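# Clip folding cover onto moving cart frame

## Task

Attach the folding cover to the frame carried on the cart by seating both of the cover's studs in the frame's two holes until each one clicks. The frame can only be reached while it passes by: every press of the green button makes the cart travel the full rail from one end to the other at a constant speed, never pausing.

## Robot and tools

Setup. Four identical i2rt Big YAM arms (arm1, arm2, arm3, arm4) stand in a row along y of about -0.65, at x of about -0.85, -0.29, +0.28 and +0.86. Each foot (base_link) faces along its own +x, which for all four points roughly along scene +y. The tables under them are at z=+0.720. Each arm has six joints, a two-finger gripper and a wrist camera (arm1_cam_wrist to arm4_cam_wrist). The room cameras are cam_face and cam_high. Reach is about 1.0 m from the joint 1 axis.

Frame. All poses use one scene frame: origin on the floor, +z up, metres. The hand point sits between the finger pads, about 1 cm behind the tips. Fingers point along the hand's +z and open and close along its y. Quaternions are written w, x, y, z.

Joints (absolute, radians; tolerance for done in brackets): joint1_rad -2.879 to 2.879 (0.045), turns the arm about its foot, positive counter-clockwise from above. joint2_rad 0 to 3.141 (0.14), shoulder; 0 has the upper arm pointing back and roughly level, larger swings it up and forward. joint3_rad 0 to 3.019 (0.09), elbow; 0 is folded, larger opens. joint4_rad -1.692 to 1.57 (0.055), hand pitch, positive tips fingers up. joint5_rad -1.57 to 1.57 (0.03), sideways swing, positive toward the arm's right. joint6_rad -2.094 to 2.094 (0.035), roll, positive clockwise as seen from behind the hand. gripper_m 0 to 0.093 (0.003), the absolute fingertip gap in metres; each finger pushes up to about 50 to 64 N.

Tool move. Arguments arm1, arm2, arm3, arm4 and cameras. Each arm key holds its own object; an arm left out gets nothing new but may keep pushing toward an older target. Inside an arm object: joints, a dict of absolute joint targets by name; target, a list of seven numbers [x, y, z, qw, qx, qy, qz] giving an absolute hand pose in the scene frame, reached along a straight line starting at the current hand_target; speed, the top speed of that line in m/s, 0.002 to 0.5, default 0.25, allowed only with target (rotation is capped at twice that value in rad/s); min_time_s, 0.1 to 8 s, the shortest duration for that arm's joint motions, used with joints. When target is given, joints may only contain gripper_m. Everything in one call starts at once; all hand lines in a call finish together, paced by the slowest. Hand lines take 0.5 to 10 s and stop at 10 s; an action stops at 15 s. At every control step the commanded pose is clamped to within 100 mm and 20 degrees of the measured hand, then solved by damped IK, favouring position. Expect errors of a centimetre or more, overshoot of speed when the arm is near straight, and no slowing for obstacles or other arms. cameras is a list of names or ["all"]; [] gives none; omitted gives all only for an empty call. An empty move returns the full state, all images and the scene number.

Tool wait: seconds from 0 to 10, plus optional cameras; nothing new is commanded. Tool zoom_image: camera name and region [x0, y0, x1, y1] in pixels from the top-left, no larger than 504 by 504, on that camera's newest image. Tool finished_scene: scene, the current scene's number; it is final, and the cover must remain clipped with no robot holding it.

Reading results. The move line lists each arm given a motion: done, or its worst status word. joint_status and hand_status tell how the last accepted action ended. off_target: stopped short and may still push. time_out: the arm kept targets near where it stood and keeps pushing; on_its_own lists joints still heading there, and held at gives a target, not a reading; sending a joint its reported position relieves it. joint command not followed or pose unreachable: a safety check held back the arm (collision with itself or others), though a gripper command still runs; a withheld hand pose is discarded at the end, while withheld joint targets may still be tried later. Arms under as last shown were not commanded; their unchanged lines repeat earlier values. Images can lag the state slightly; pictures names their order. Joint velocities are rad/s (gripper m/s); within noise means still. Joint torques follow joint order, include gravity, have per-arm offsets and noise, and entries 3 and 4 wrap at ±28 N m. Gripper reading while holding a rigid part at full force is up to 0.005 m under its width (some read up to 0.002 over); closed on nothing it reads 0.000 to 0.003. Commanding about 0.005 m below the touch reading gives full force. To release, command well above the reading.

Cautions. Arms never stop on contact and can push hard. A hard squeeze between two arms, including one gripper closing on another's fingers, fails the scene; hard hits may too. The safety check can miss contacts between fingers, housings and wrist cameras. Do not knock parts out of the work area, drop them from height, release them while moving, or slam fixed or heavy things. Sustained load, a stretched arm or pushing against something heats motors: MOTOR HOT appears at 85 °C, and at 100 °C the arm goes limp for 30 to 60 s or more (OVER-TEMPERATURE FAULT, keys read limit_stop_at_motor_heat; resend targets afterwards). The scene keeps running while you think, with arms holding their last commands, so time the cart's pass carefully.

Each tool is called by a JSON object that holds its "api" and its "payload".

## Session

Scene 1 done. Now scene 2.

{"api": "move", "payload": {}}

Scene clock: 0.00 s.
Joint torques (N m): no reading
Heat: arm1: hottest joint1_rad 35 °C; arm2: hottest joint2_rad 36 °C; arm3: hottest joint3_rad 38 °C; arm4: hottest joint1_rad 35 °C.
Joint velocities: within noise
arm1.joint_positions: joint1_rad=-0.202 joint2_rad=+0.646 joint3_rad=+1.453 joint4_rad=-1.315 joint5_rad=-0.060 joint6_rad=-0.464 gripper_m=+0.09396
arm1.joint_status: not commanded
arm1.hand: x=-0.8148 y=-0.4120 z=+1.3198 quat_wxyz=(-0.436, +0.703, -0.497, -0.261) (m; scene frame)
arm1.hand_target: x=-0.8150 y=-0.4149 z=+1.3319 quat_wxyz=(-0.447, +0.697, -0.493, -0.267) (m; scene frame)
arm1.hand_status: not commanded
arm2.joint_positions: joint1_rad=-0.472 joint2_rad=+0.622 joint3_rad=+1.442 joint4_rad=-1.192 joint5_rad=+0.117 joint6_rad=+0.406 gripper_m=+0.09396
arm2.joint_status: not commanded
arm2.hand: x=-0.1586 y=-0.4434 z=+1.3813 quat_wxyz=(-0.450, +0.240, -0.788, -0.344) (m; scene frame)
arm2.hand_target: x=-0.1603 y=-0.4464 z=+1.3904 quat_wxyz=(-0.457, +0.238, -0.783, -0.350) (m; scene frame)
arm2.hand_status: not commanded
arm3.joint_positions: joint1_rad=-0.042 joint2_rad=+0.610 joint3_rad=+1.327 joint4_rad=-1.383 joint5_rad=+0.142 joint6_rad=+0.502 gripper_m=+0.09396
arm3.joint_status: not commanded
arm3.hand: x=+0.3220 y=-0.4150 z=+1.2449 quat_wxyz=(-0.289, +0.406, -0.801, -0.332) (m; scene frame)
arm3.hand_target: x=+0.3218 y=-0.4169 z=+1.2558 quat_wxyz=(-0.294, +0.403, -0.796, -0.342) (m; scene frame)
arm3.hand_status: not commanded
arm4.joint_positions: joint1_rad=+0.170 joint2_rad=+0.631 joint3_rad=+1.371 joint4_rad=-1.182 joint5_rad=-0.280 joint6_rad=-0.375 gripper_m=+0.09396
arm4.joint_status: not commanded
arm4.hand: x=+0.7789 y=-0.3999 z=+1.3457 quat_wxyz=(-0.333, +0.763, -0.355, -0.425) (m; scene frame)
arm4.hand_target: x=+0.7795 y=-0.4028 z=+1.3555 quat_wxyz=(-0.340, +0.759, -0.351, -0.430) (m; scene frame)
arm4.hand_status: not commanded
pictures: arm1_cam_wrist, arm2_cam_wrist, arm3_cam_wrist, arm4_cam_wrist, cam_face, cam_high
Images, in order (width x height): arm1_cam_wrist 672x504, arm2_cam_wrist 672x504, arm3_cam_wrist 672x504, arm4_cam_wrist 672x504, cam_face 896x504, cam_high 896x504.

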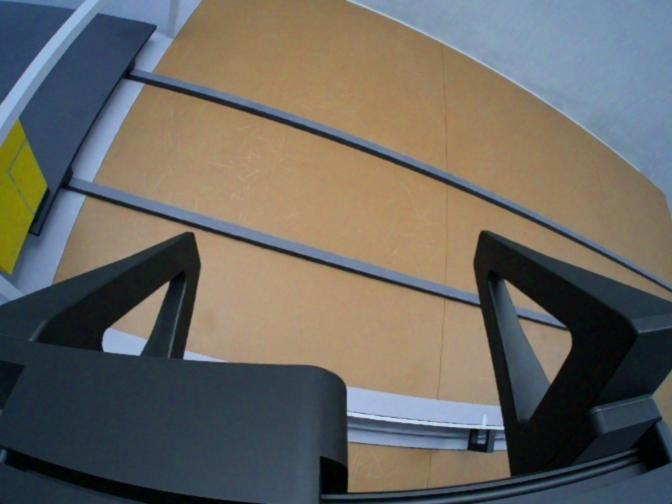

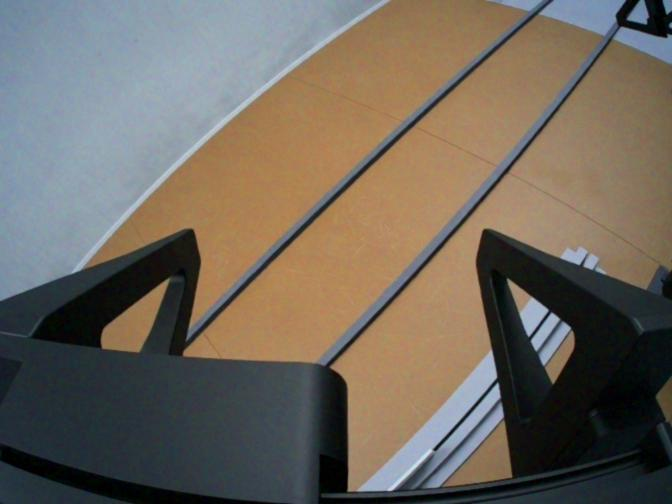

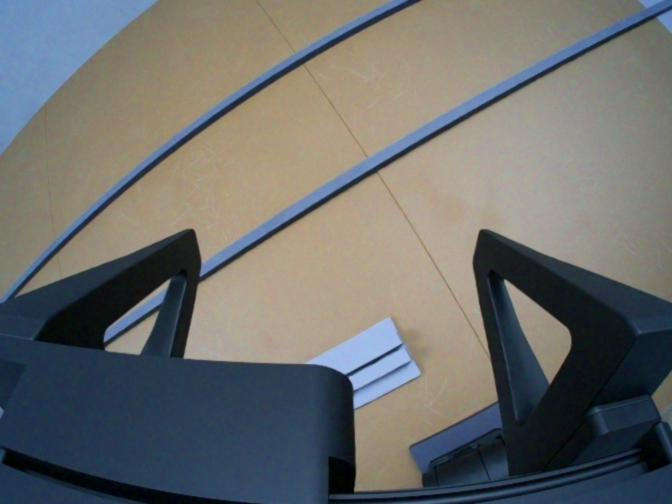

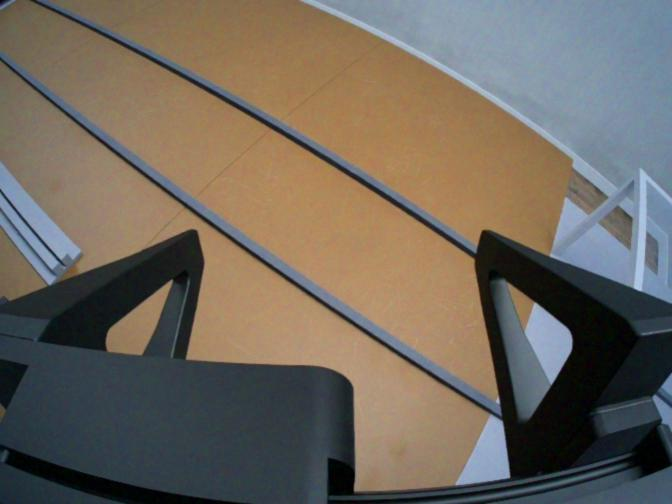

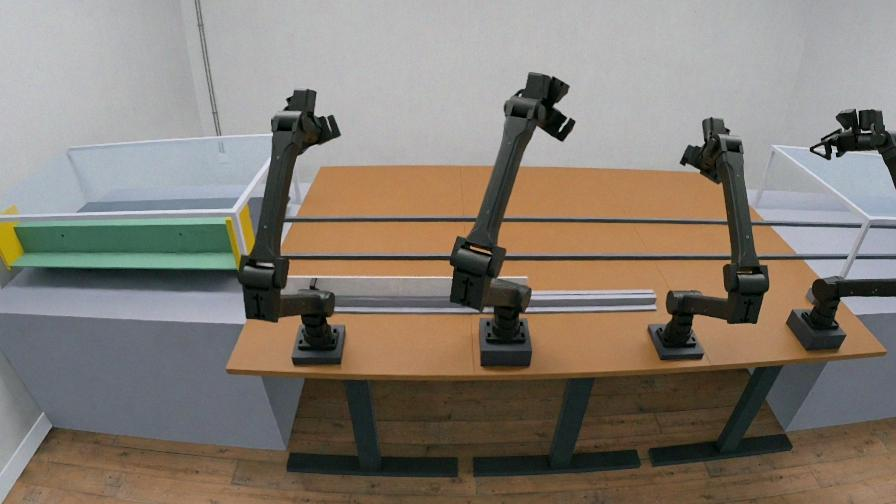

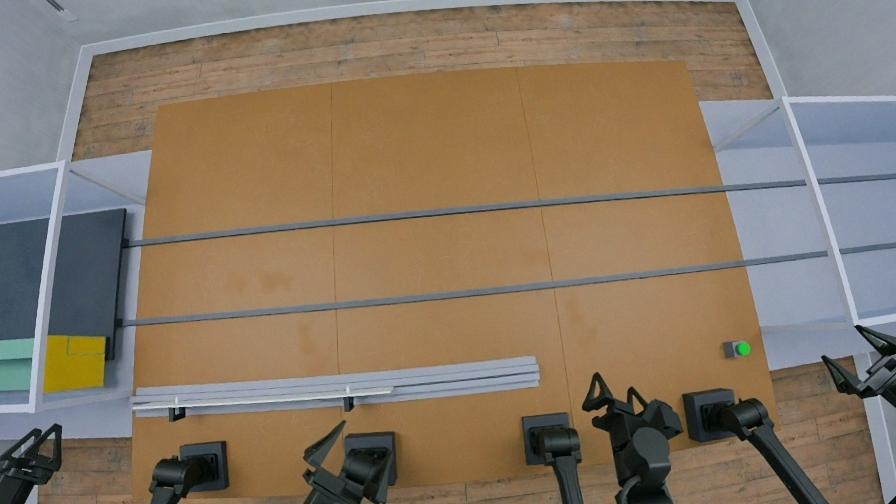

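{"api": "zoom_image", "payload": {"camera": "cam_high", "region": [120, 360, 560, 500]}}

{"api": "zoom_image", "payload": {"camera": "cam_face", "region": [230, 240, 670, 340]}}

{"api": "zoom_image", "payload": {"camera": "cam_face", "region": [0, 190, 300, 290]}}

{"api": "zoom_image", "payload": {"camera": "arm1_cam_wrist", "region": [300, 340, 560, 480]}}

Scaled by 1.145 from the camera's 896x504 image, which has a finer 1280x720 frame.

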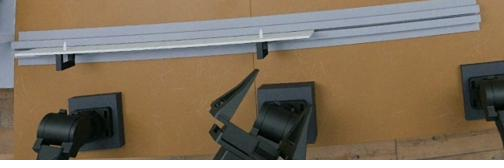

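Scaled by 1.145 from the camera's 896x504 image, which has a finer 1280x720 frame.

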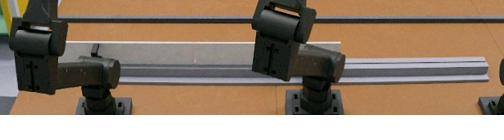

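Scaled by 1.680 from the camera's 896x504 image, which has a finer 1280x720 frame.

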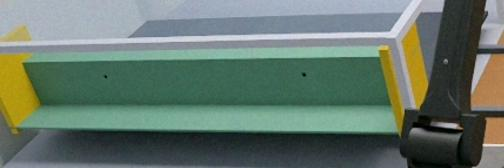

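Scaled by 1.938 from the camera's 672x504 image, which has a finer 960x720 frame.

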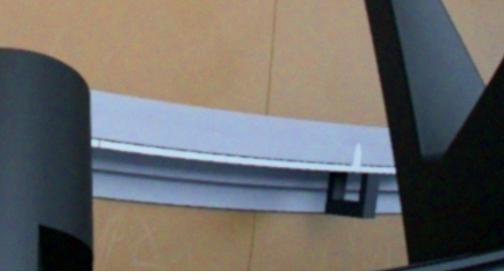

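{"api": "move", "payload": {"arm1": {"target": [-0.93, -0.48, 1.06, -0.15907, 0.68899, -0.68899, -0.15907], "speed": 0.25, "joints": {"gripper_m": 0.09}}, "arm2": {"target": [-0.375, -0.48, 1.06, -0.15907, 0.68899, -0.68899, -0.15907], "speed": 0.25, "joints": {"gripper_m": 0.09}}, "arm4": {"joints": {"joint1_rad": -0.568, "joint2_rad": 1.181, "joint3_rad": 0.62, "joint4_rad": -0.988, "joint5_rad": 0.004, "joint6_rad": -0.568, "gripper_m": 0.0}, "min_time_s": 2.5}, "cameras": ["arm1_cam_wrist", "arm2_cam_wrist", "arm4_cam_wrist", "cam_high"]}}

Scene clock: 5.70 s.
Joint torques (N m): arm1=[1.38 0.62 9.92 1.2 0.08 0.16] | arm2=[1.96 1.03 8.34 1.92 0.19 0.04] | arm3=[-0.56 2.61 10.82 1.87 0.11 -0.04] | arm4=[0.15 -5.54 7.62 1.21 -0.08 -0.27]
Heat: arm1: hottest joint1_rad 35 °C; arm2: hottest joint2_rad 36 °C; arm3: hottest joint3_rad 39 °C; arm4: hottest joint1_rad 35 °C.
move: arm1 done; arm2 done; arm4 done
Joint velocities: within noise
arm1.joint_positions: joint1_rad=+0.671 joint2_rad=+0.586 joint3_rad=+0.952 joint4_rad=-1.593 joint5_rad=+0.308 joint6_rad=+0.659 gripper_m=+0.09012
arm1.joint_status: all done
arm1.hand: x=-0.9246 y=-0.4796 z=+1.0602 quat_wxyz=(-0.163, +0.690, -0.687, -0.159) (m; scene frame)
arm1.hand_target: x=-0.9278 y=-0.4801 z=+1.0607 quat_wxyz=(-0.159, +0.688, -0.690, -0.160) (m; scene frame)
arm1.hand_status: done (0.005 m and 0.5 deg from the pose sent, 0.292 m and 40.5 deg at the start)
arm2.joint_positions: joint1_rad=+0.749 joint2_rad=+0.550 joint3_rad=+0.855 joint4_rad=-1.551 joint5_rad=+0.295 joint6_rad=+0.661 gripper_m=+0.09011
arm2.joint_status: all done
arm2.hand: x=-0.3696 y=-0.4833 z=+1.0572 quat_wxyz=(-0.161, +0.696, -0.684, -0.144) (m; scene frame)
arm2.hand_target: x=-0.3744 y=-0.4804 z=+1.0600 quat_wxyz=(-0.159, +0.694, -0.685, -0.156) (m; scene frame)
arm2.hand_status: done (0.007 m and 2.0 deg from the pose sent, 0.389 m and 66.8 deg at the start)
arm3: as last shown
arm4.joint_positions: joint1_rad=-0.569 joint2_rad=+1.183 joint3_rad=+0.616 joint4_rad=-1.005 joint5_rad=+0.001 joint6_rad=-0.541 gripper_m=+0.00119
arm4.joint_status: all done
arm4.hand: x=+1.0058 y=-0.4330 z=+0.8342 quat_wxyz=(+0.009, +0.692, -0.722, +0.002) (m; scene frame)
arm4.hand_target: x=+1.0104 y=-0.4292 z=+0.8342 quat_wxyz=(+0.001, +0.698, -0.716, +0.001) (m; scene frame)
arm4.hand_status: not commanded
pictures: arm1_cam_wrist, arm2_cam_wrist, arm4_cam_wrist, cam_high
Images, in order (width x height): arm1_cam_wrist 672x504, arm2_cam_wrist 672x504, arm4_cam_wrist 672x504, cam_high 896x504.

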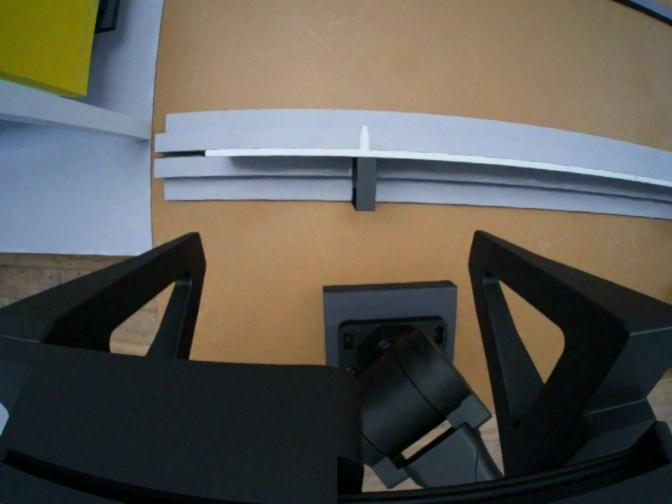

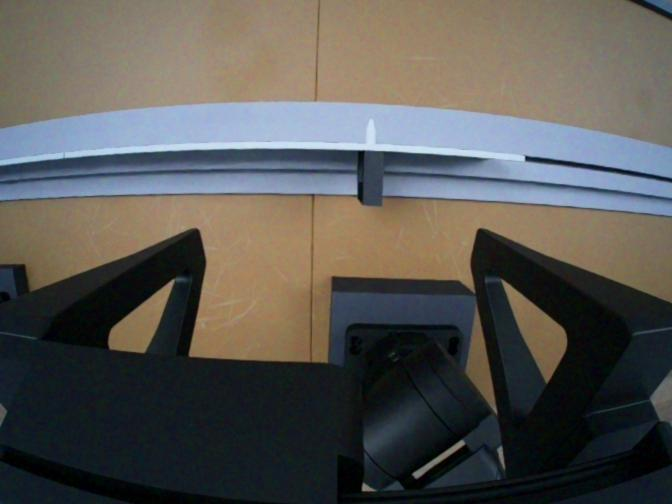

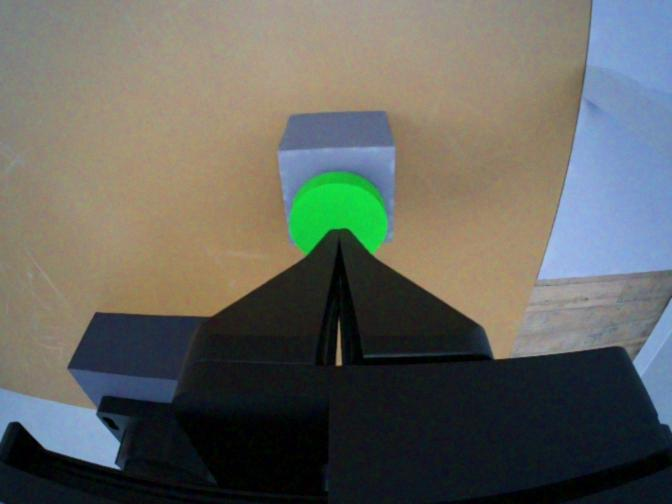

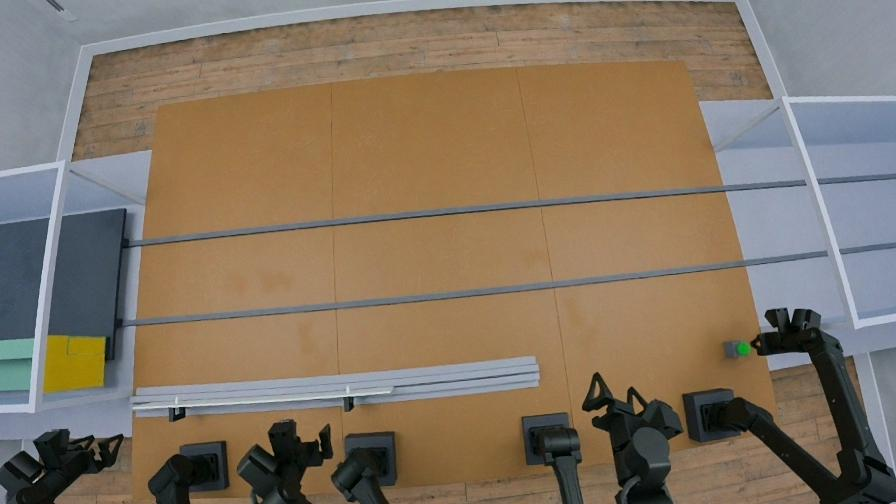

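{"api": "move", "payload": {"arm1": {"target": [-0.9, -0.49, 0.95, -0.15907, 0.68899, -0.68899, -0.15907], "speed": 0.1}, "arm2": {"target": [-0.345, -0.488, 0.95, -0.15907, 0.68899, -0.68899, -0.15907], "speed": 0.1}, "arm4": {"target": [1.0104, -0.428, 0.775, 0, 0.70711, -0.70711, 0], "speed": 0.1}, "cameras": ["arm1_cam_wrist", "arm2_cam_wrist", "arm4_cam_wrist"]}}

{"api": "move", "payload": {"arm4": {"target": [1.0104, -0.428, 0.835, 0, 0.70711, -0.70711, 0], "speed": 0.1}, "cameras": ["arm1_cam_wrist", "arm4_cam_wrist"]}}

Scene clock: 8.07 s.
Joint torques (N m): arm1=[-0.91 0.44 10.44 2.09 -0.06 -0.24] | arm2=[0.85 1.32 8.59 2.02 0.12 -0.16] | arm3=[-0.5 2.67 10.84 1.85 0.11 -0.04] | arm4=[0.09 -2.49 4.66 3.51 -0.11 -0.29]
Heat: arm1: hottest joint1_rad 35 °C; arm2: hottest joint2_rad 36 °C; arm3: hottest joint3_rad 39 °C; arm4: hottest joint1_rad 35 °C.
move: arm1 done; arm2 done; arm4 off_target
Joint velocities: within noise
arm1.joint_positions: joint1_rad=+0.560 joint2_rad=+0.417 joint3_rad=+0.613 joint4_rad=-1.425 joint5_rad=+0.262 joint6_rad=+0.567 gripper_m=+0.09012
arm1.joint_status: not commanded
arm1.hand: x=-0.9000 y=-0.4946 z=+0.9446 quat_wxyz=(-0.155, +0.689, -0.693, -0.145) (m; scene frame)
arm1.hand_target: x=-0.9014 y=-0.4905 z=+0.9495 quat_wxyz=(-0.158, +0.689, -0.689, -0.160) (m; scene frame)
arm1.hand_status: done (0.007 m and 1.7 deg from the pose sent, 0.113 m and 0.5 deg at the start)
arm2.joint_positions: joint1_rad=+0.599 joint2_rad=+0.384 joint3_rad=+0.525 joint4_rad=-1.353 joint5_rad=+0.242 joint6_rad=+0.549 gripper_m=+0.09011
arm2.joint_status: not commanded
arm2.hand: x=-0.3422 y=-0.4917 z=+0.9458 quat_wxyz=(-0.157, +0.685, -0.696, -0.145) (m; scene frame)
arm2.hand_target: x=-0.3442 y=-0.4877 z=+0.9499 quat_wxyz=(-0.159, +0.684, -0.694, -0.159) (m; scene frame)
arm2.hand_status: done (0.006 m and 1.9 deg from the pose sent, 0.110 m and 2.0 deg at the start)
arm3: as last shown
arm4.joint_positions: joint1_rad=-0.569 joint2_rad=+1.273 joint3_rad=+0.561 joint4_rad=-0.838 joint5_rad=+0.001 joint6_rad=-0.564 gripper_m=+0.00119
arm4.joint_status: not commanded
arm4.hand: x=+1.0089 y=-0.4281 z=+0.7952 quat_wxyz=(-0.001, +0.700, -0.714, -0.001) (m; scene frame)
arm4.hand_target: x=+1.0089 y=-0.4301 z=+0.7771 quat_wxyz=(+0.001, +0.707, -0.707, +0.000) (m; scene frame)
arm4.hand_status: off_target (0.020 m and 1.1 deg from the pose sent, 0.060 m and 2.6 deg at the start)
pictures: arm1_cam_wrist, arm2_cam_wrist, arm4_cam_wrist
Images, in order (width x height): arm1_cam_wrist 672x504, arm2_cam_wrist 672x504, arm4_cam_wrist 672x504.

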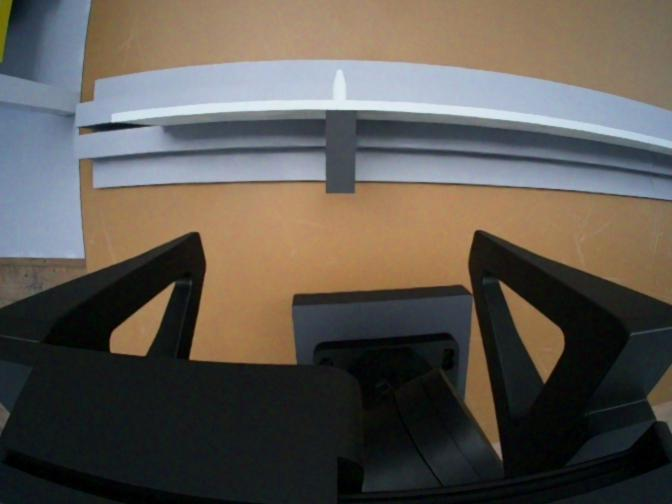

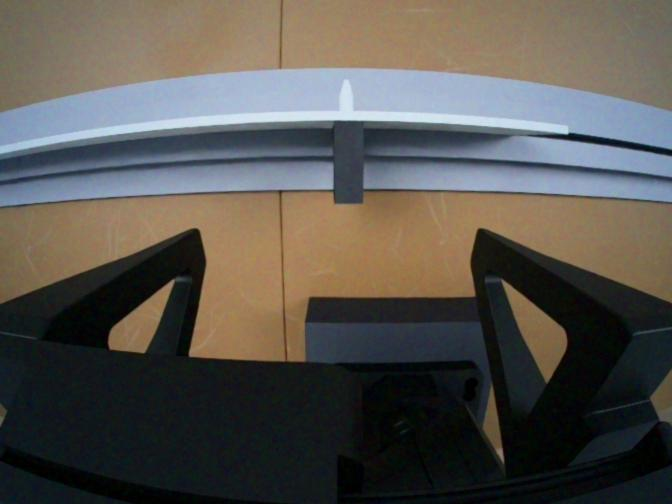

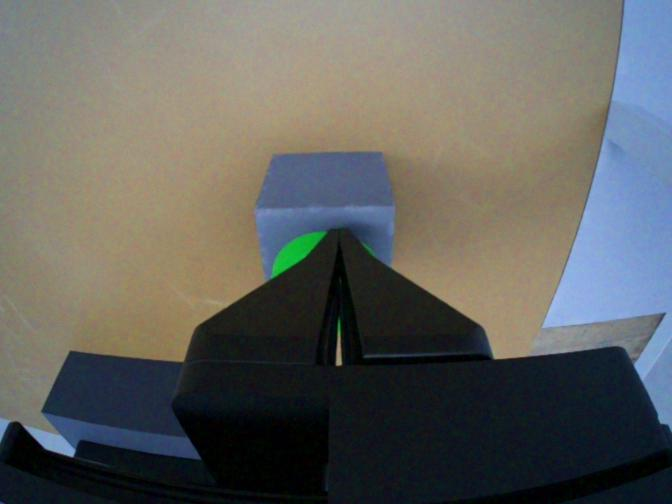

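Scene clock: 9.27 s.
Joint torques (N m): arm1=[-0.91 0.44 10.44 2.1 -0.06 -0.21] | arm2=[0.79 1.32 8.59 2.02 0.12 -0.17] | arm3=[-0.5 2.55 10.85 1.87 0.11 -0.04] | arm4=[0.44 -6.01 9.58 -0.25 -0.11 -0.26]
Heat: arm1: hottest joint1_rad 35 °C; arm2: hottest joint2_rad 36 °C; arm3: hottest joint3_rad 39 °C; arm4: hottest joint1_rad 35 °C.
move: arm4 off_target
Joint velocities: within noise
arm1, arm2, arm3: as last shown
arm4.joint_positions: joint1_rad=-0.569 joint2_rad=+1.189 joint3_rad=+0.590 joint4_rad=-0.970 joint5_rad=+0.001 joint6_rad=-0.565 gripper_m=+0.00119
arm4.joint_status: not commanded
arm4.hand: x=+1.0036 y=-0.4362 z=+0.8245 quat_wxyz=(+0.008, +0.701, -0.713, +0.001) (m; scene frame)
arm4.hand_target: x=+1.0105 y=-0.4278 z=+0.8345 quat_wxyz=(+0.000, +0.707, -0.707, +0.000) (m; scene frame)
arm4.hand_status: off_target (0.015 m and 1.3 deg from the pose sent, 0.040 m and 1.1 deg at the start)
pictures: arm1_cam_wrist, arm4_cam_wrist
Images, in order (width x height): arm1_cam_wrist 672x504, arm4_cam_wrist 672x504.

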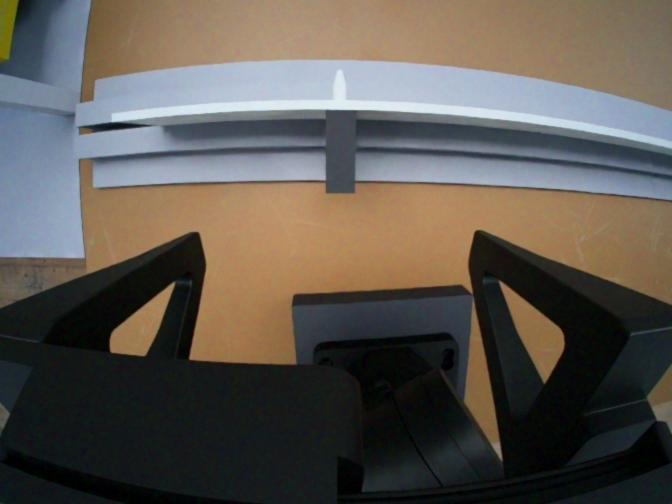

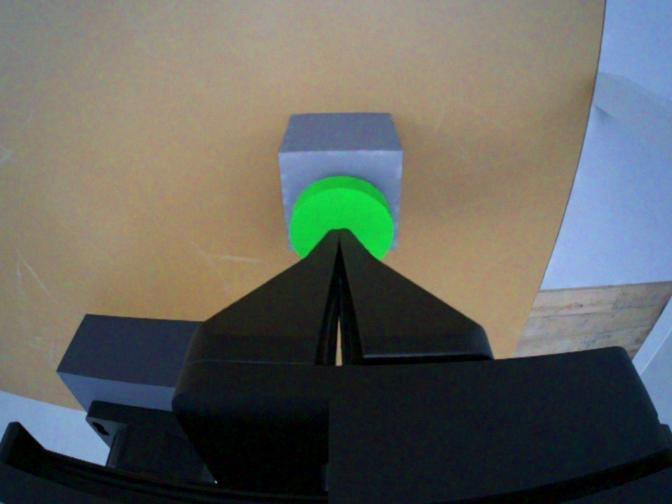

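{"api": "move", "payload": {"arm1": {"target": [-0.898, -0.482, 0.89, -0.15907, 0.68899, -0.68899, -0.15907], "speed": 0.1}, "arm2": {"target": [-0.338, -0.482, 0.89, -0.15907, 0.68899, -0.68899, -0.15907], "speed": 0.1}, "cameras": ["arm1_cam_wrist", "arm2_cam_wrist", "cam_face", "cam_high"]}}

{"api": "zoom_image", "payload": {"camera": "cam_face", "region": [0, 190, 300, 290]}}

Scene clock: 11.73 s.
Joint torques (N m): arm1=[-0.97 0.26 10.67 2.13 -0.08 -0.19] | arm2=[0.79 1.32 8.68 2.06 0.09 -0.16] | arm3=[-0.5 2.61 10.84 1.89 0.11 -0.04] | arm4=[0.09 -5.95 9.68 -0.23 -0.13 -0.25]
Heat: arm1: hottest joint1_rad 35 °C; arm2: hottest joint3_rad 37 °C; arm3: hottest joint3_rad 39 °C; arm4: hottest joint1_rad 35 °C.
move: arm1 done; arm2 done
Joint velocities: within noise
arm1.joint_positions: joint1_rad=+0.491 joint2_rad=+0.401 joint3_rad=+0.452 joint4_rad=-1.267 joint5_rad=+0.237 joint6_rad=+0.500 gripper_m=+0.09012
arm1.joint_status: not commanded
arm1.hand: x=-0.8969 y=-0.4875 z=+0.8847 quat_wxyz=(-0.155, +0.690, -0.692, -0.144) (m; scene frame)
arm1.hand_target: x=-0.8983 y=-0.4824 z=+0.8902 quat_wxyz=(-0.159, +0.689, -0.689, -0.159) (m; scene frame)
arm1.hand_status: done (0.008 m and 1.8 deg from the pose sent, 0.056 m and 1.7 deg at the start)
arm2.joint_positions: joint1_rad=+0.516 joint2_rad=+0.364 joint3_rad=+0.364 joint4_rad=-1.193 joint5_rad=+0.206 joint6_rad=+0.457 gripper_m=+0.09011
arm2.joint_status: not commanded
arm2.hand: x=-0.3361 y=-0.4870 z=+0.8859 quat_wxyz=(-0.155, +0.690, -0.692, -0.145) (m; scene frame)
arm2.hand_target: x=-0.3380 y=-0.4821 z=+0.8902 quat_wxyz=(-0.159, +0.689, -0.689, -0.159) (m; scene frame)
arm2.hand_status: done (0.007 m and 1.8 deg from the pose sent, 0.057 m and 1.9 deg at the start)
arm3, arm4: as last shown
pictures: arm1_cam_wrist, arm2_cam_wrist, cam_face, cam_high
Images, in order (width x height): arm1_cam_wrist 672x504, arm2_cam_wrist 672x504, cam_face 896x504, cam_high 896x504.

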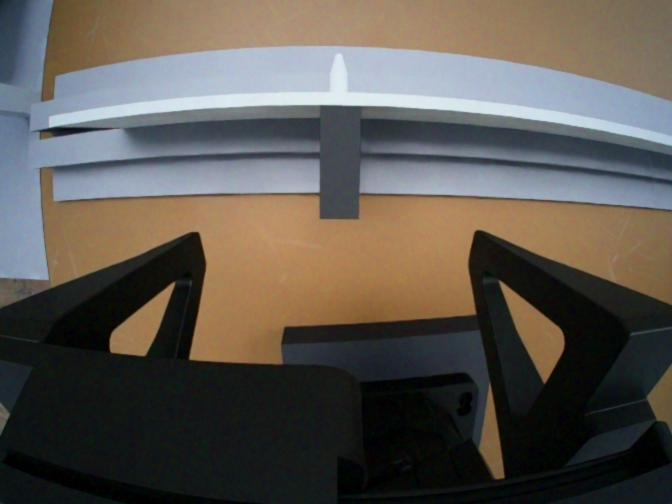

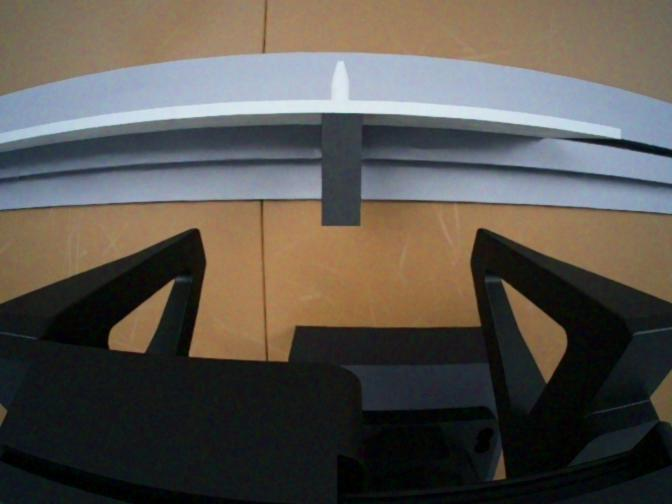

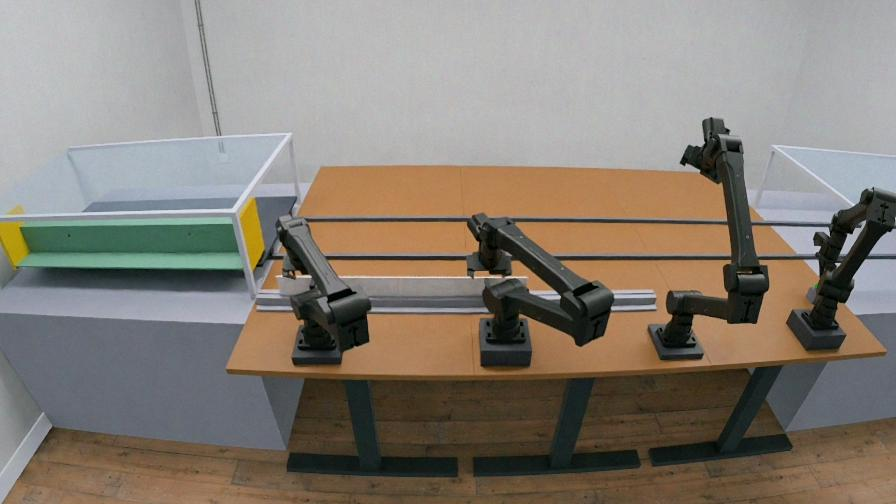

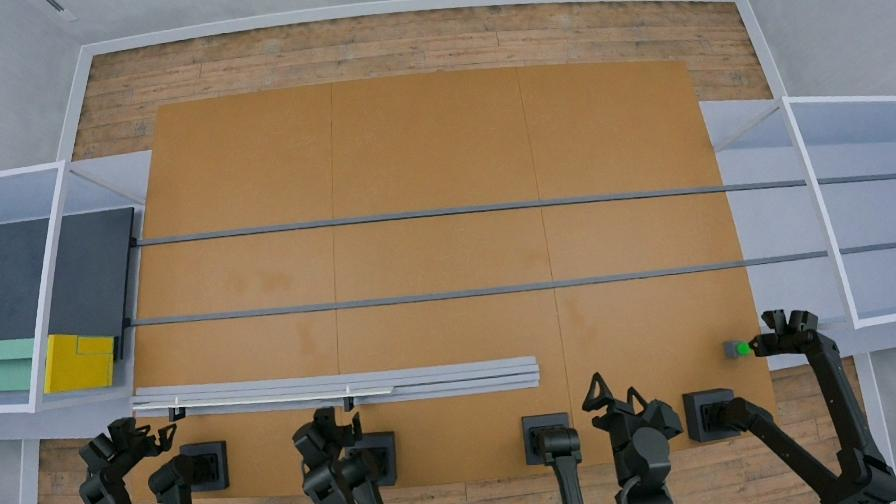

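Scaled by 1.680 from the camera's 896x504 image, which has a finer 1280x720 frame.

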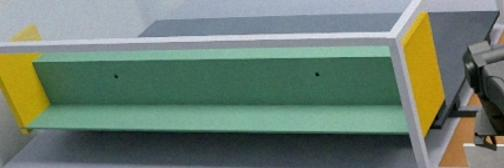

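{"api": "move", "payload": {"arm1": {"target": [-0.8975, -0.4605, 0.838, -0.15907, 0.68899, -0.68899, -0.15907], "speed": 0.08}, "arm2": {"target": [-0.337, -0.4605, 0.838, -0.15907, 0.68899, -0.68899, -0.15907], "speed": 0.08}, "cameras": ["arm1_cam_wrist", "arm2_cam_wrist", "cam_high"]}}

Scene clock: 14.73 s.
Joint torques (N m): arm1=[-0.85 0.97 10.51 2.22 -0.11 -0.25] | arm2=[0.73 1.85 8.38 2.14 0.06 -0.16] | arm3=[-0.5 2.67 10.85 1.88 0.11 -0.04] | arm4=[0.32 -6.12 9.59 -0.27 -0.13 -0.27]
Heat: arm1: hottest joint1_rad 35 °C; arm2: hottest joint3_rad 37 °C; arm3: hottest joint3_rad 40 °C; arm4: hottest joint1_rad 35 °C.
move: arm1 done; arm2 done
Joint velocities: within noise
arm1.joint_positions: joint1_rad=+0.396 joint2_rad=+0.474 joint3_rad=+0.330 joint4_rad=-1.034 joint5_rad=+0.201 joint6_rad=+0.411 gripper_m=+0.09012
arm1.joint_status: not commanded
arm1.hand: x=-0.8970 y=-0.4661 z=+0.8358 quat_wxyz=(-0.156, +0.688, -0.692, -0.153) (m; scene frame)
arm1.hand_target: x=-0.8977 y=-0.4611 z=+0.8377 quat_wxyz=(-0.159, +0.689, -0.689, -0.159) (m; scene frame)
arm1.hand_status: done (0.006 m and 0.9 deg from the pose sent, 0.054 m and 1.8 deg at the start)
arm2.joint_positions: joint1_rad=+0.430 joint2_rad=+0.481 joint3_rad=+0.249 joint4_rad=-0.929 joint5_rad=+0.170 joint6_rad=+0.376 gripper_m=+0.09011
arm2.joint_status: not commanded
arm2.hand: x=-0.3366 y=-0.4652 z=+0.8371 quat_wxyz=(-0.156, +0.689, -0.691, -0.153) (m; scene frame)
arm2.hand_target: x=-0.3375 y=-0.4610 z=+0.8384 quat_wxyz=(-0.159, +0.690, -0.688, -0.159) (m; scene frame)
arm2.hand_status: done (0.005 m and 0.8 deg from the pose sent, 0.055 m and 1.8 deg at the start)
arm3, arm4: as last shown
pictures: arm1_cam_wrist, arm2_cam_wrist, cam_high
Images, in order (width x height): arm1_cam_wrist 672x504, arm2_cam_wrist 672x504, cam_high 896x504.

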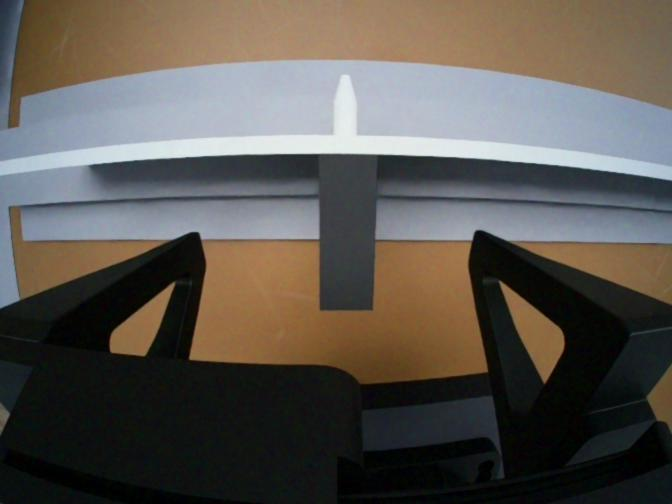

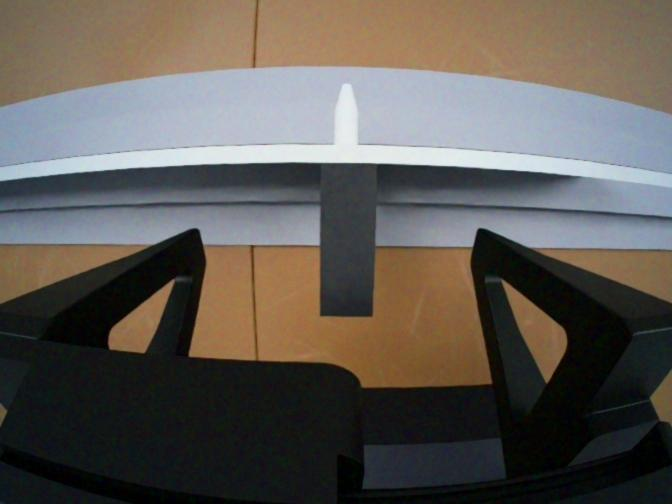

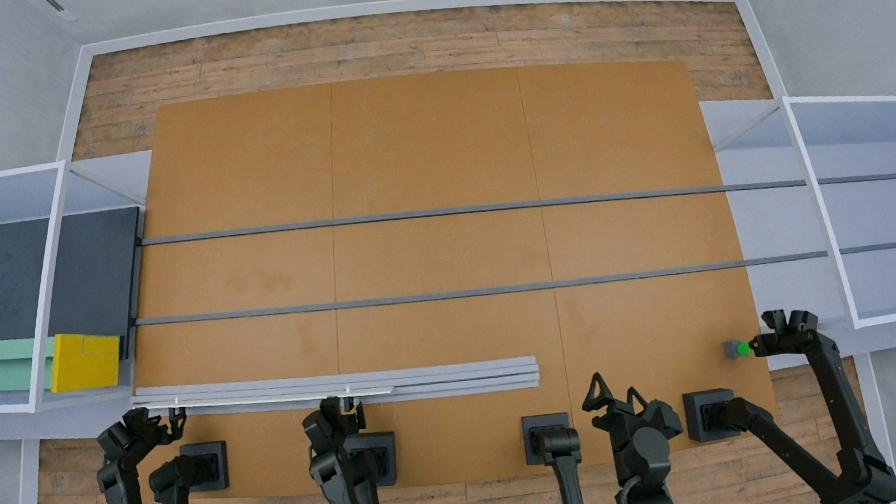

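{"api": "move", "payload": {"arm1": {"target": [-0.895, -0.4605, 0.825, -0.15907, 0.68899, -0.68899, -0.15907], "speed": 0.06}, "arm2": {"target": [-0.3345, -0.4605, 0.825, -0.15907, 0.68899, -0.68899, -0.15907], "speed": 0.06}, "arm3": {"target": [-0.05, -0.4, 1.10, 0, 0.81915, 0, -0.57358], "speed": 0.3, "joints": {"gripper_m": 0.0}}}}

{"api": "move", "payload": {"arm1": {"joints": {"gripper_m": 0.007}}, "arm2": {"joints": {"gripper_m": 0.007}}, "cameras": ["arm1_cam_wrist", "arm2_cam_wrist", "arm3_cam_wrist", "cam_high"]}}

Scene clock: 19.47 s.
Joint torques (N m): arm1=[-1.03 1.32 10.22 2.25 -0.11 -0.21] | arm2=[0.73 2.08 8.1 2.15 0.06 -0.17] | arm3=[-0.09 -5.13 15.51 2.07 -0.66 -0.29] | arm4=[0.26 -6.12 9.54 -0.24 -0.13 -0.26]
Heat: arm1: hottest joint1_rad 35 °C; arm2: hottest joint3_rad 37 °C; arm3: hottest joint3_rad 40 °C; arm4: hottest joint1_rad 35 °C.
move: arm1 done; arm2 done; arm3 off_target
Joint velocities: within noise
arm1.joint_positions: joint1_rad=+0.376 joint2_rad=+0.476 joint3_rad=+0.301 joint4_rad=-0.993 joint5_rad=+0.191 joint6_rad=+0.392 gripper_m=+0.09012
arm1.joint_status: not commanded
arm1.hand: x=-0.8953 y=-0.4648 z=+0.8254 quat_wxyz=(-0.157, +0.687, -0.692, -0.157) (m; scene frame)
arm1.hand_target: x=-0.8953 y=-0.4608 z=+0.8254 quat_wxyz=(-0.159, +0.689, -0.689, -0.159) (m; scene frame)
arm1.hand_status: done (0.004 m and 0.6 deg from the pose sent, 0.012 m and 0.9 deg at the start)
arm2.joint_positions: joint1_rad=+0.413 joint2_rad=+0.495 joint3_rad=+0.218 joint4_rad=-0.877 joint5_rad=+0.162 joint6_rad=+0.357 gripper_m=+0.09011
arm2.joint_status: not commanded
arm2.hand: x=-0.3350 y=-0.4642 z=+0.8254 quat_wxyz=(-0.157, +0.690, -0.690, -0.155) (m; scene frame)
arm2.hand_target: x=-0.3352 y=-0.4610 z=+0.8251 quat_wxyz=(-0.159, +0.690, -0.688, -0.159) (m; scene frame)
arm2.hand_status: done (0.004 m and 0.5 deg from the pose sent, 0.013 m and 0.8 deg at the start)
arm3.joint_positions: joint1_rad=+0.622 joint2_rad=+0.946 joint3_rad=+0.838 joint4_rad=-0.547 joint5_rad=-0.875 joint6_rad=-0.442 gripper_m=+0.00122
arm3.joint_status: all done
arm3.hand: x=-0.0430 y=-0.4050 z=+1.0646 quat_wxyz=(+0.030, +0.834, -0.032, -0.550) (m; scene frame)
arm3.hand_target: x=-0.0494 y=-0.4005 z=+1.0969 quat_wxyz=(+0.003, +0.823, -0.002, -0.568) (m; scene frame)
arm3.hand_status: off_target (0.036 m and 6.0 deg from the pose sent, 0.399 m and 116.9 deg at the start)
arm4: as last shown
pictures: none

Scene clock: 20.17 s.
Joint torques (N m): arm1=[-0.67 1.26 10.24 2.18 0.07 -0.24] | arm2=[0.91 2.08 8.12 2.06 0.22 -0.21] | arm3=[-0.09 -5.13 15.53 2.09 -0.66 -0.28] | arm4=[0.09 -5.89 9.57 -0.29 -0.12 -0.26]
Heat: arm1: hottest joint1_rad 35 °C; arm2: hottest joint3_rad 37 °C; arm3: hottest joint3_rad 40 °C; arm4: hottest joint1_rad 35 °C.
move: arm1 off_target; arm2 off_target
Joint velocities: within noise
arm1.joint_positions: joint1_rad=+0.367 joint2_rad=+0.476 joint3_rad=+0.301 joint4_rad=-0.991 joint5_rad=+0.187 joint6_rad=+0.394 gripper_m=+0.01608
arm1.joint_status: gripper_m off_target (ended at +0.01611, target +0.00700)
arm1.hand: x=-0.8945 y=-0.4643 z=+0.8254 quat_wxyz=(-0.155, +0.683, -0.696, -0.158) (m; scene frame)
arm1.hand_target: x=-0.8942 y=-0.4604 z=+0.8254 quat_wxyz=(-0.159, +0.687, -0.691, -0.159) (m; scene frame)
arm1.hand_status: not commanded
arm2.joint_positions: joint1_rad=+0.405 joint2_rad=+0.495 joint3_rad=+0.218 joint4_rad=-0.874 joint5_rad=+0.157 joint6_rad=+0.362 gripper_m=+0.01619
arm2.joint_status: gripper_m off_target (ended at +0.01621, target +0.00700)
arm2.hand: x=-0.3346 y=-0.4634 z=+0.8256 quat_wxyz=(-0.156, +0.685, -0.694, -0.158) (m; scene frame)
arm2.hand_target: x=-0.3344 y=-0.4606 z=+0.8252 quat_wxyz=(-0.159, +0.688, -0.690, -0.159) (m; scene frame)
arm2.hand_status: not commanded
arm3, arm4: as last shown
arm3.hand_target: x=-0.0494 y=-0.4005 z=+1.0969 quat_wxyz=(+0.004, +0.823, -0.002, -0.568) (m; scene frame)
pictures: arm1_cam_wrist, arm2_cam_wrist, arm3_cam_wrist, cam_high
Images, in order (width x height): arm1_cam_wrist 672x504, arm2_cam_wrist 672x504, arm3_cam_wrist 672x504, cam_high 896x504.

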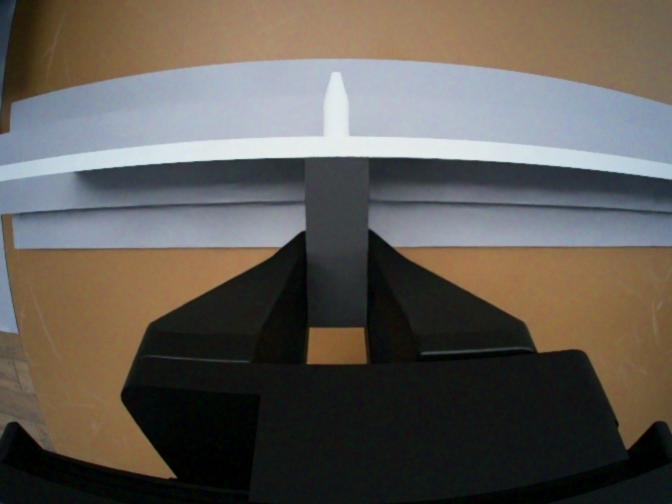

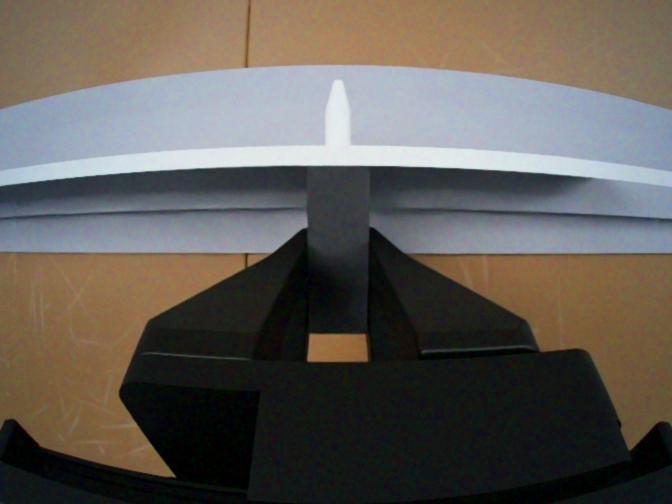

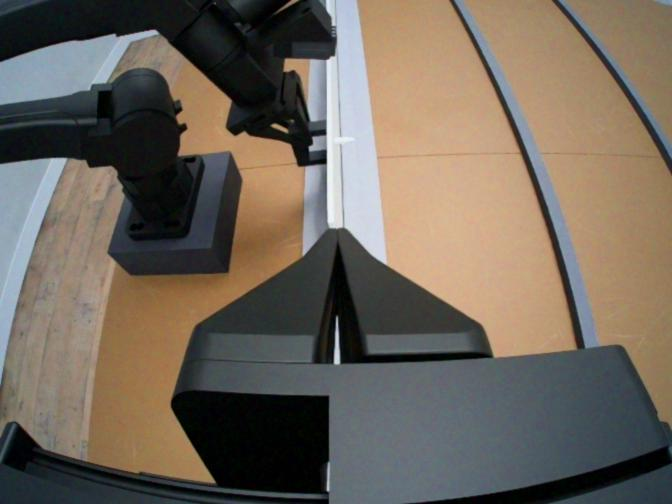

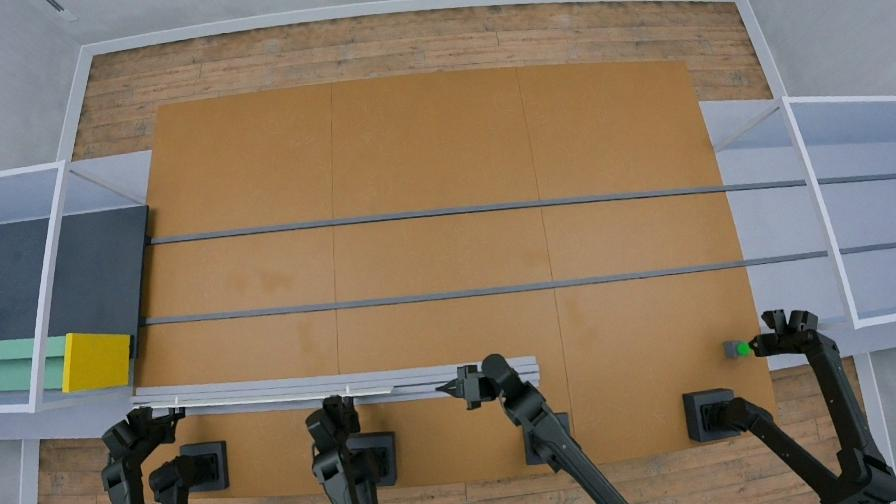

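{"api": "move", "payload": {"arm1": {"joints": {"gripper_m": 0.034}}, "arm2": {"joints": {"gripper_m": 0.034}}}}

{"api": "move", "payload": {"arm1": {"target": [-0.8955, -0.4605, 0.827, -0.21263, 0.67438, -0.67438, -0.21263], "speed": 0.1}, "arm2": {"target": [-0.3355, -0.4605, 0.827, -0.21263, 0.67438, -0.67438, -0.21263], "speed": 0.1}, "cameras": ["arm1_cam_wrist", "arm2_cam_wrist", "arm3_cam_wrist"]}}

Scene clock: 21.43 s.
Joint torques (N m): arm1=[-0.67 1.26 10.22 2.19 0.07 -0.18] | arm2=[0.97 2.08 8.14 2.07 0.22 -0.16] | arm3=[-0.15 -5.19 15.54 2.06 -0.66 -0.28] | arm4=[0.21 -5.95 9.52 -0.29 -0.12 -0.28]
Heat: arm1: hottest joint1_rad 35 °C; arm2: hottest joint3_rad 37 °C; arm3: hottest joint3_rad 41 °C; arm4: hottest joint1_rad 35 °C.
move: arm1 done; arm2 done
Joint velocities: within noise
arm1.joint_positions: joint1_rad=+0.367 joint2_rad=+0.476 joint3_rad=+0.301 joint4_rad=-0.991 joint5_rad=+0.187 joint6_rad=+0.392 gripper_m=+0.03390
arm1.joint_status: all done
arm1.hand: x=-0.8945 y=-0.4643 z=+0.8254 quat_wxyz=(-0.156, +0.684, -0.695, -0.158) (m; scene frame)
arm1.hand_target: x=-0.8942 y=-0.4604 z=+0.8254 quat_wxyz=(-0.159, +0.687, -0.691, -0.159) (m; scene frame)
arm1.hand_status: not commanded
arm2.joint_positions: joint1_rad=+0.405 joint2_rad=+0.495 joint3_rad=+0.217 joint4_rad=-0.874 joint5_rad=+0.157 joint6_rad=+0.359 gripper_m=+0.03391
arm2.joint_status: all done
arm2.hand: x=-0.3344 y=-0.4639 z=+0.8249 quat_wxyz=(-0.156, +0.687, -0.693, -0.157) (m; scene frame)
arm2.hand_target: x=-0.3343 y=-0.4609 z=+0.8246 quat_wxyz=(-0.159, +0.688, -0.690, -0.159) (m; scene frame)
arm2.hand_status: not commanded
arm3, arm4: as last shown
pictures: none

Scene clock: 22.73 s.
Joint torques (N m): arm1=[1.32 0.79 10.56 2.45 0.34 0.16] | arm2=[2.2 1.73 8.49 2.39 0.45 0.08] | arm3=[-0.03 -5.13 15.53 2.1 -0.66 -0.28] | arm4=[0.38 -5.89 9.59 -0.27 -0.12 -0.24]
Heat: arm1: hottest joint1_rad 35 °C; arm2: hottest joint3_rad 37 °C; arm3: hottest joint3_rad 41 °C; arm4: hottest joint1_rad 35 °C.
move: arm1 off_target; arm2 off_target
Joint velocities: within noise
arm1.joint_positions: joint1_rad=+0.440 joint2_rad=+0.332 joint3_rad=+0.231 joint4_rad=-0.958 joint5_rad=+0.282 joint6_rad=+0.392 gripper_m=+0.03390
arm1.joint_status: not commanded
arm1.hand: x=-0.8916 y=-0.4650 z=+0.8218 quat_wxyz=(-0.209, +0.684, -0.671, -0.196) (m; scene frame)
arm1.hand_target: x=-0.8956 y=-0.4606 z=+0.8265 quat_wxyz=(-0.212, +0.677, -0.672, -0.212) (m; scene frame)
arm1.hand_status: off_target (0.008 m and 2.3 deg from the pose sent, 0.004 m and 9.5 deg at the start)
arm2.joint_positions: joint1_rad=+0.488 joint2_rad=+0.326 joint3_rad=+0.148 joint4_rad=-0.860 joint5_rad=+0.254 joint6_rad=+0.376 gripper_m=+0.03391
arm2.joint_status: not commanded
arm2.hand: x=-0.3329 y=-0.4647 z=+0.8237 quat_wxyz=(-0.209, +0.684, -0.670, -0.198) (m; scene frame)
arm2.hand_target: x=-0.3361 y=-0.4603 z=+0.8274 quat_wxyz=(-0.213, +0.678, -0.671, -0.213) (m; scene frame)
arm2.hand_status: off_target (0.006 m and 2.1 deg from the pose sent, 0.004 m and 9.5 deg at the start)
arm3, arm4: as last shown
pictures: arm1_cam_wrist, arm2_cam_wrist, arm3_cam_wrist
Images, in order (width x height): arm1_cam_wrist 672x504, arm2_cam_wrist 672x504, arm3_cam_wrist 672x504.

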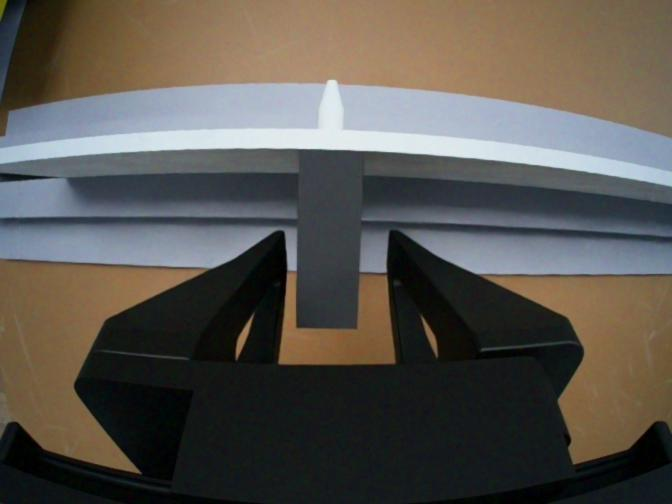

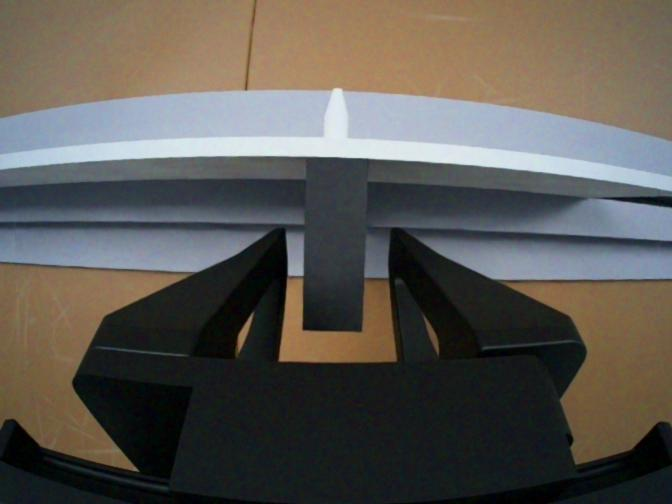

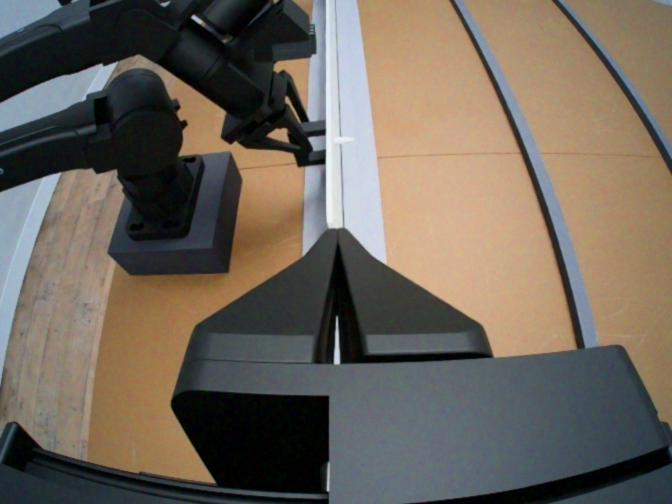

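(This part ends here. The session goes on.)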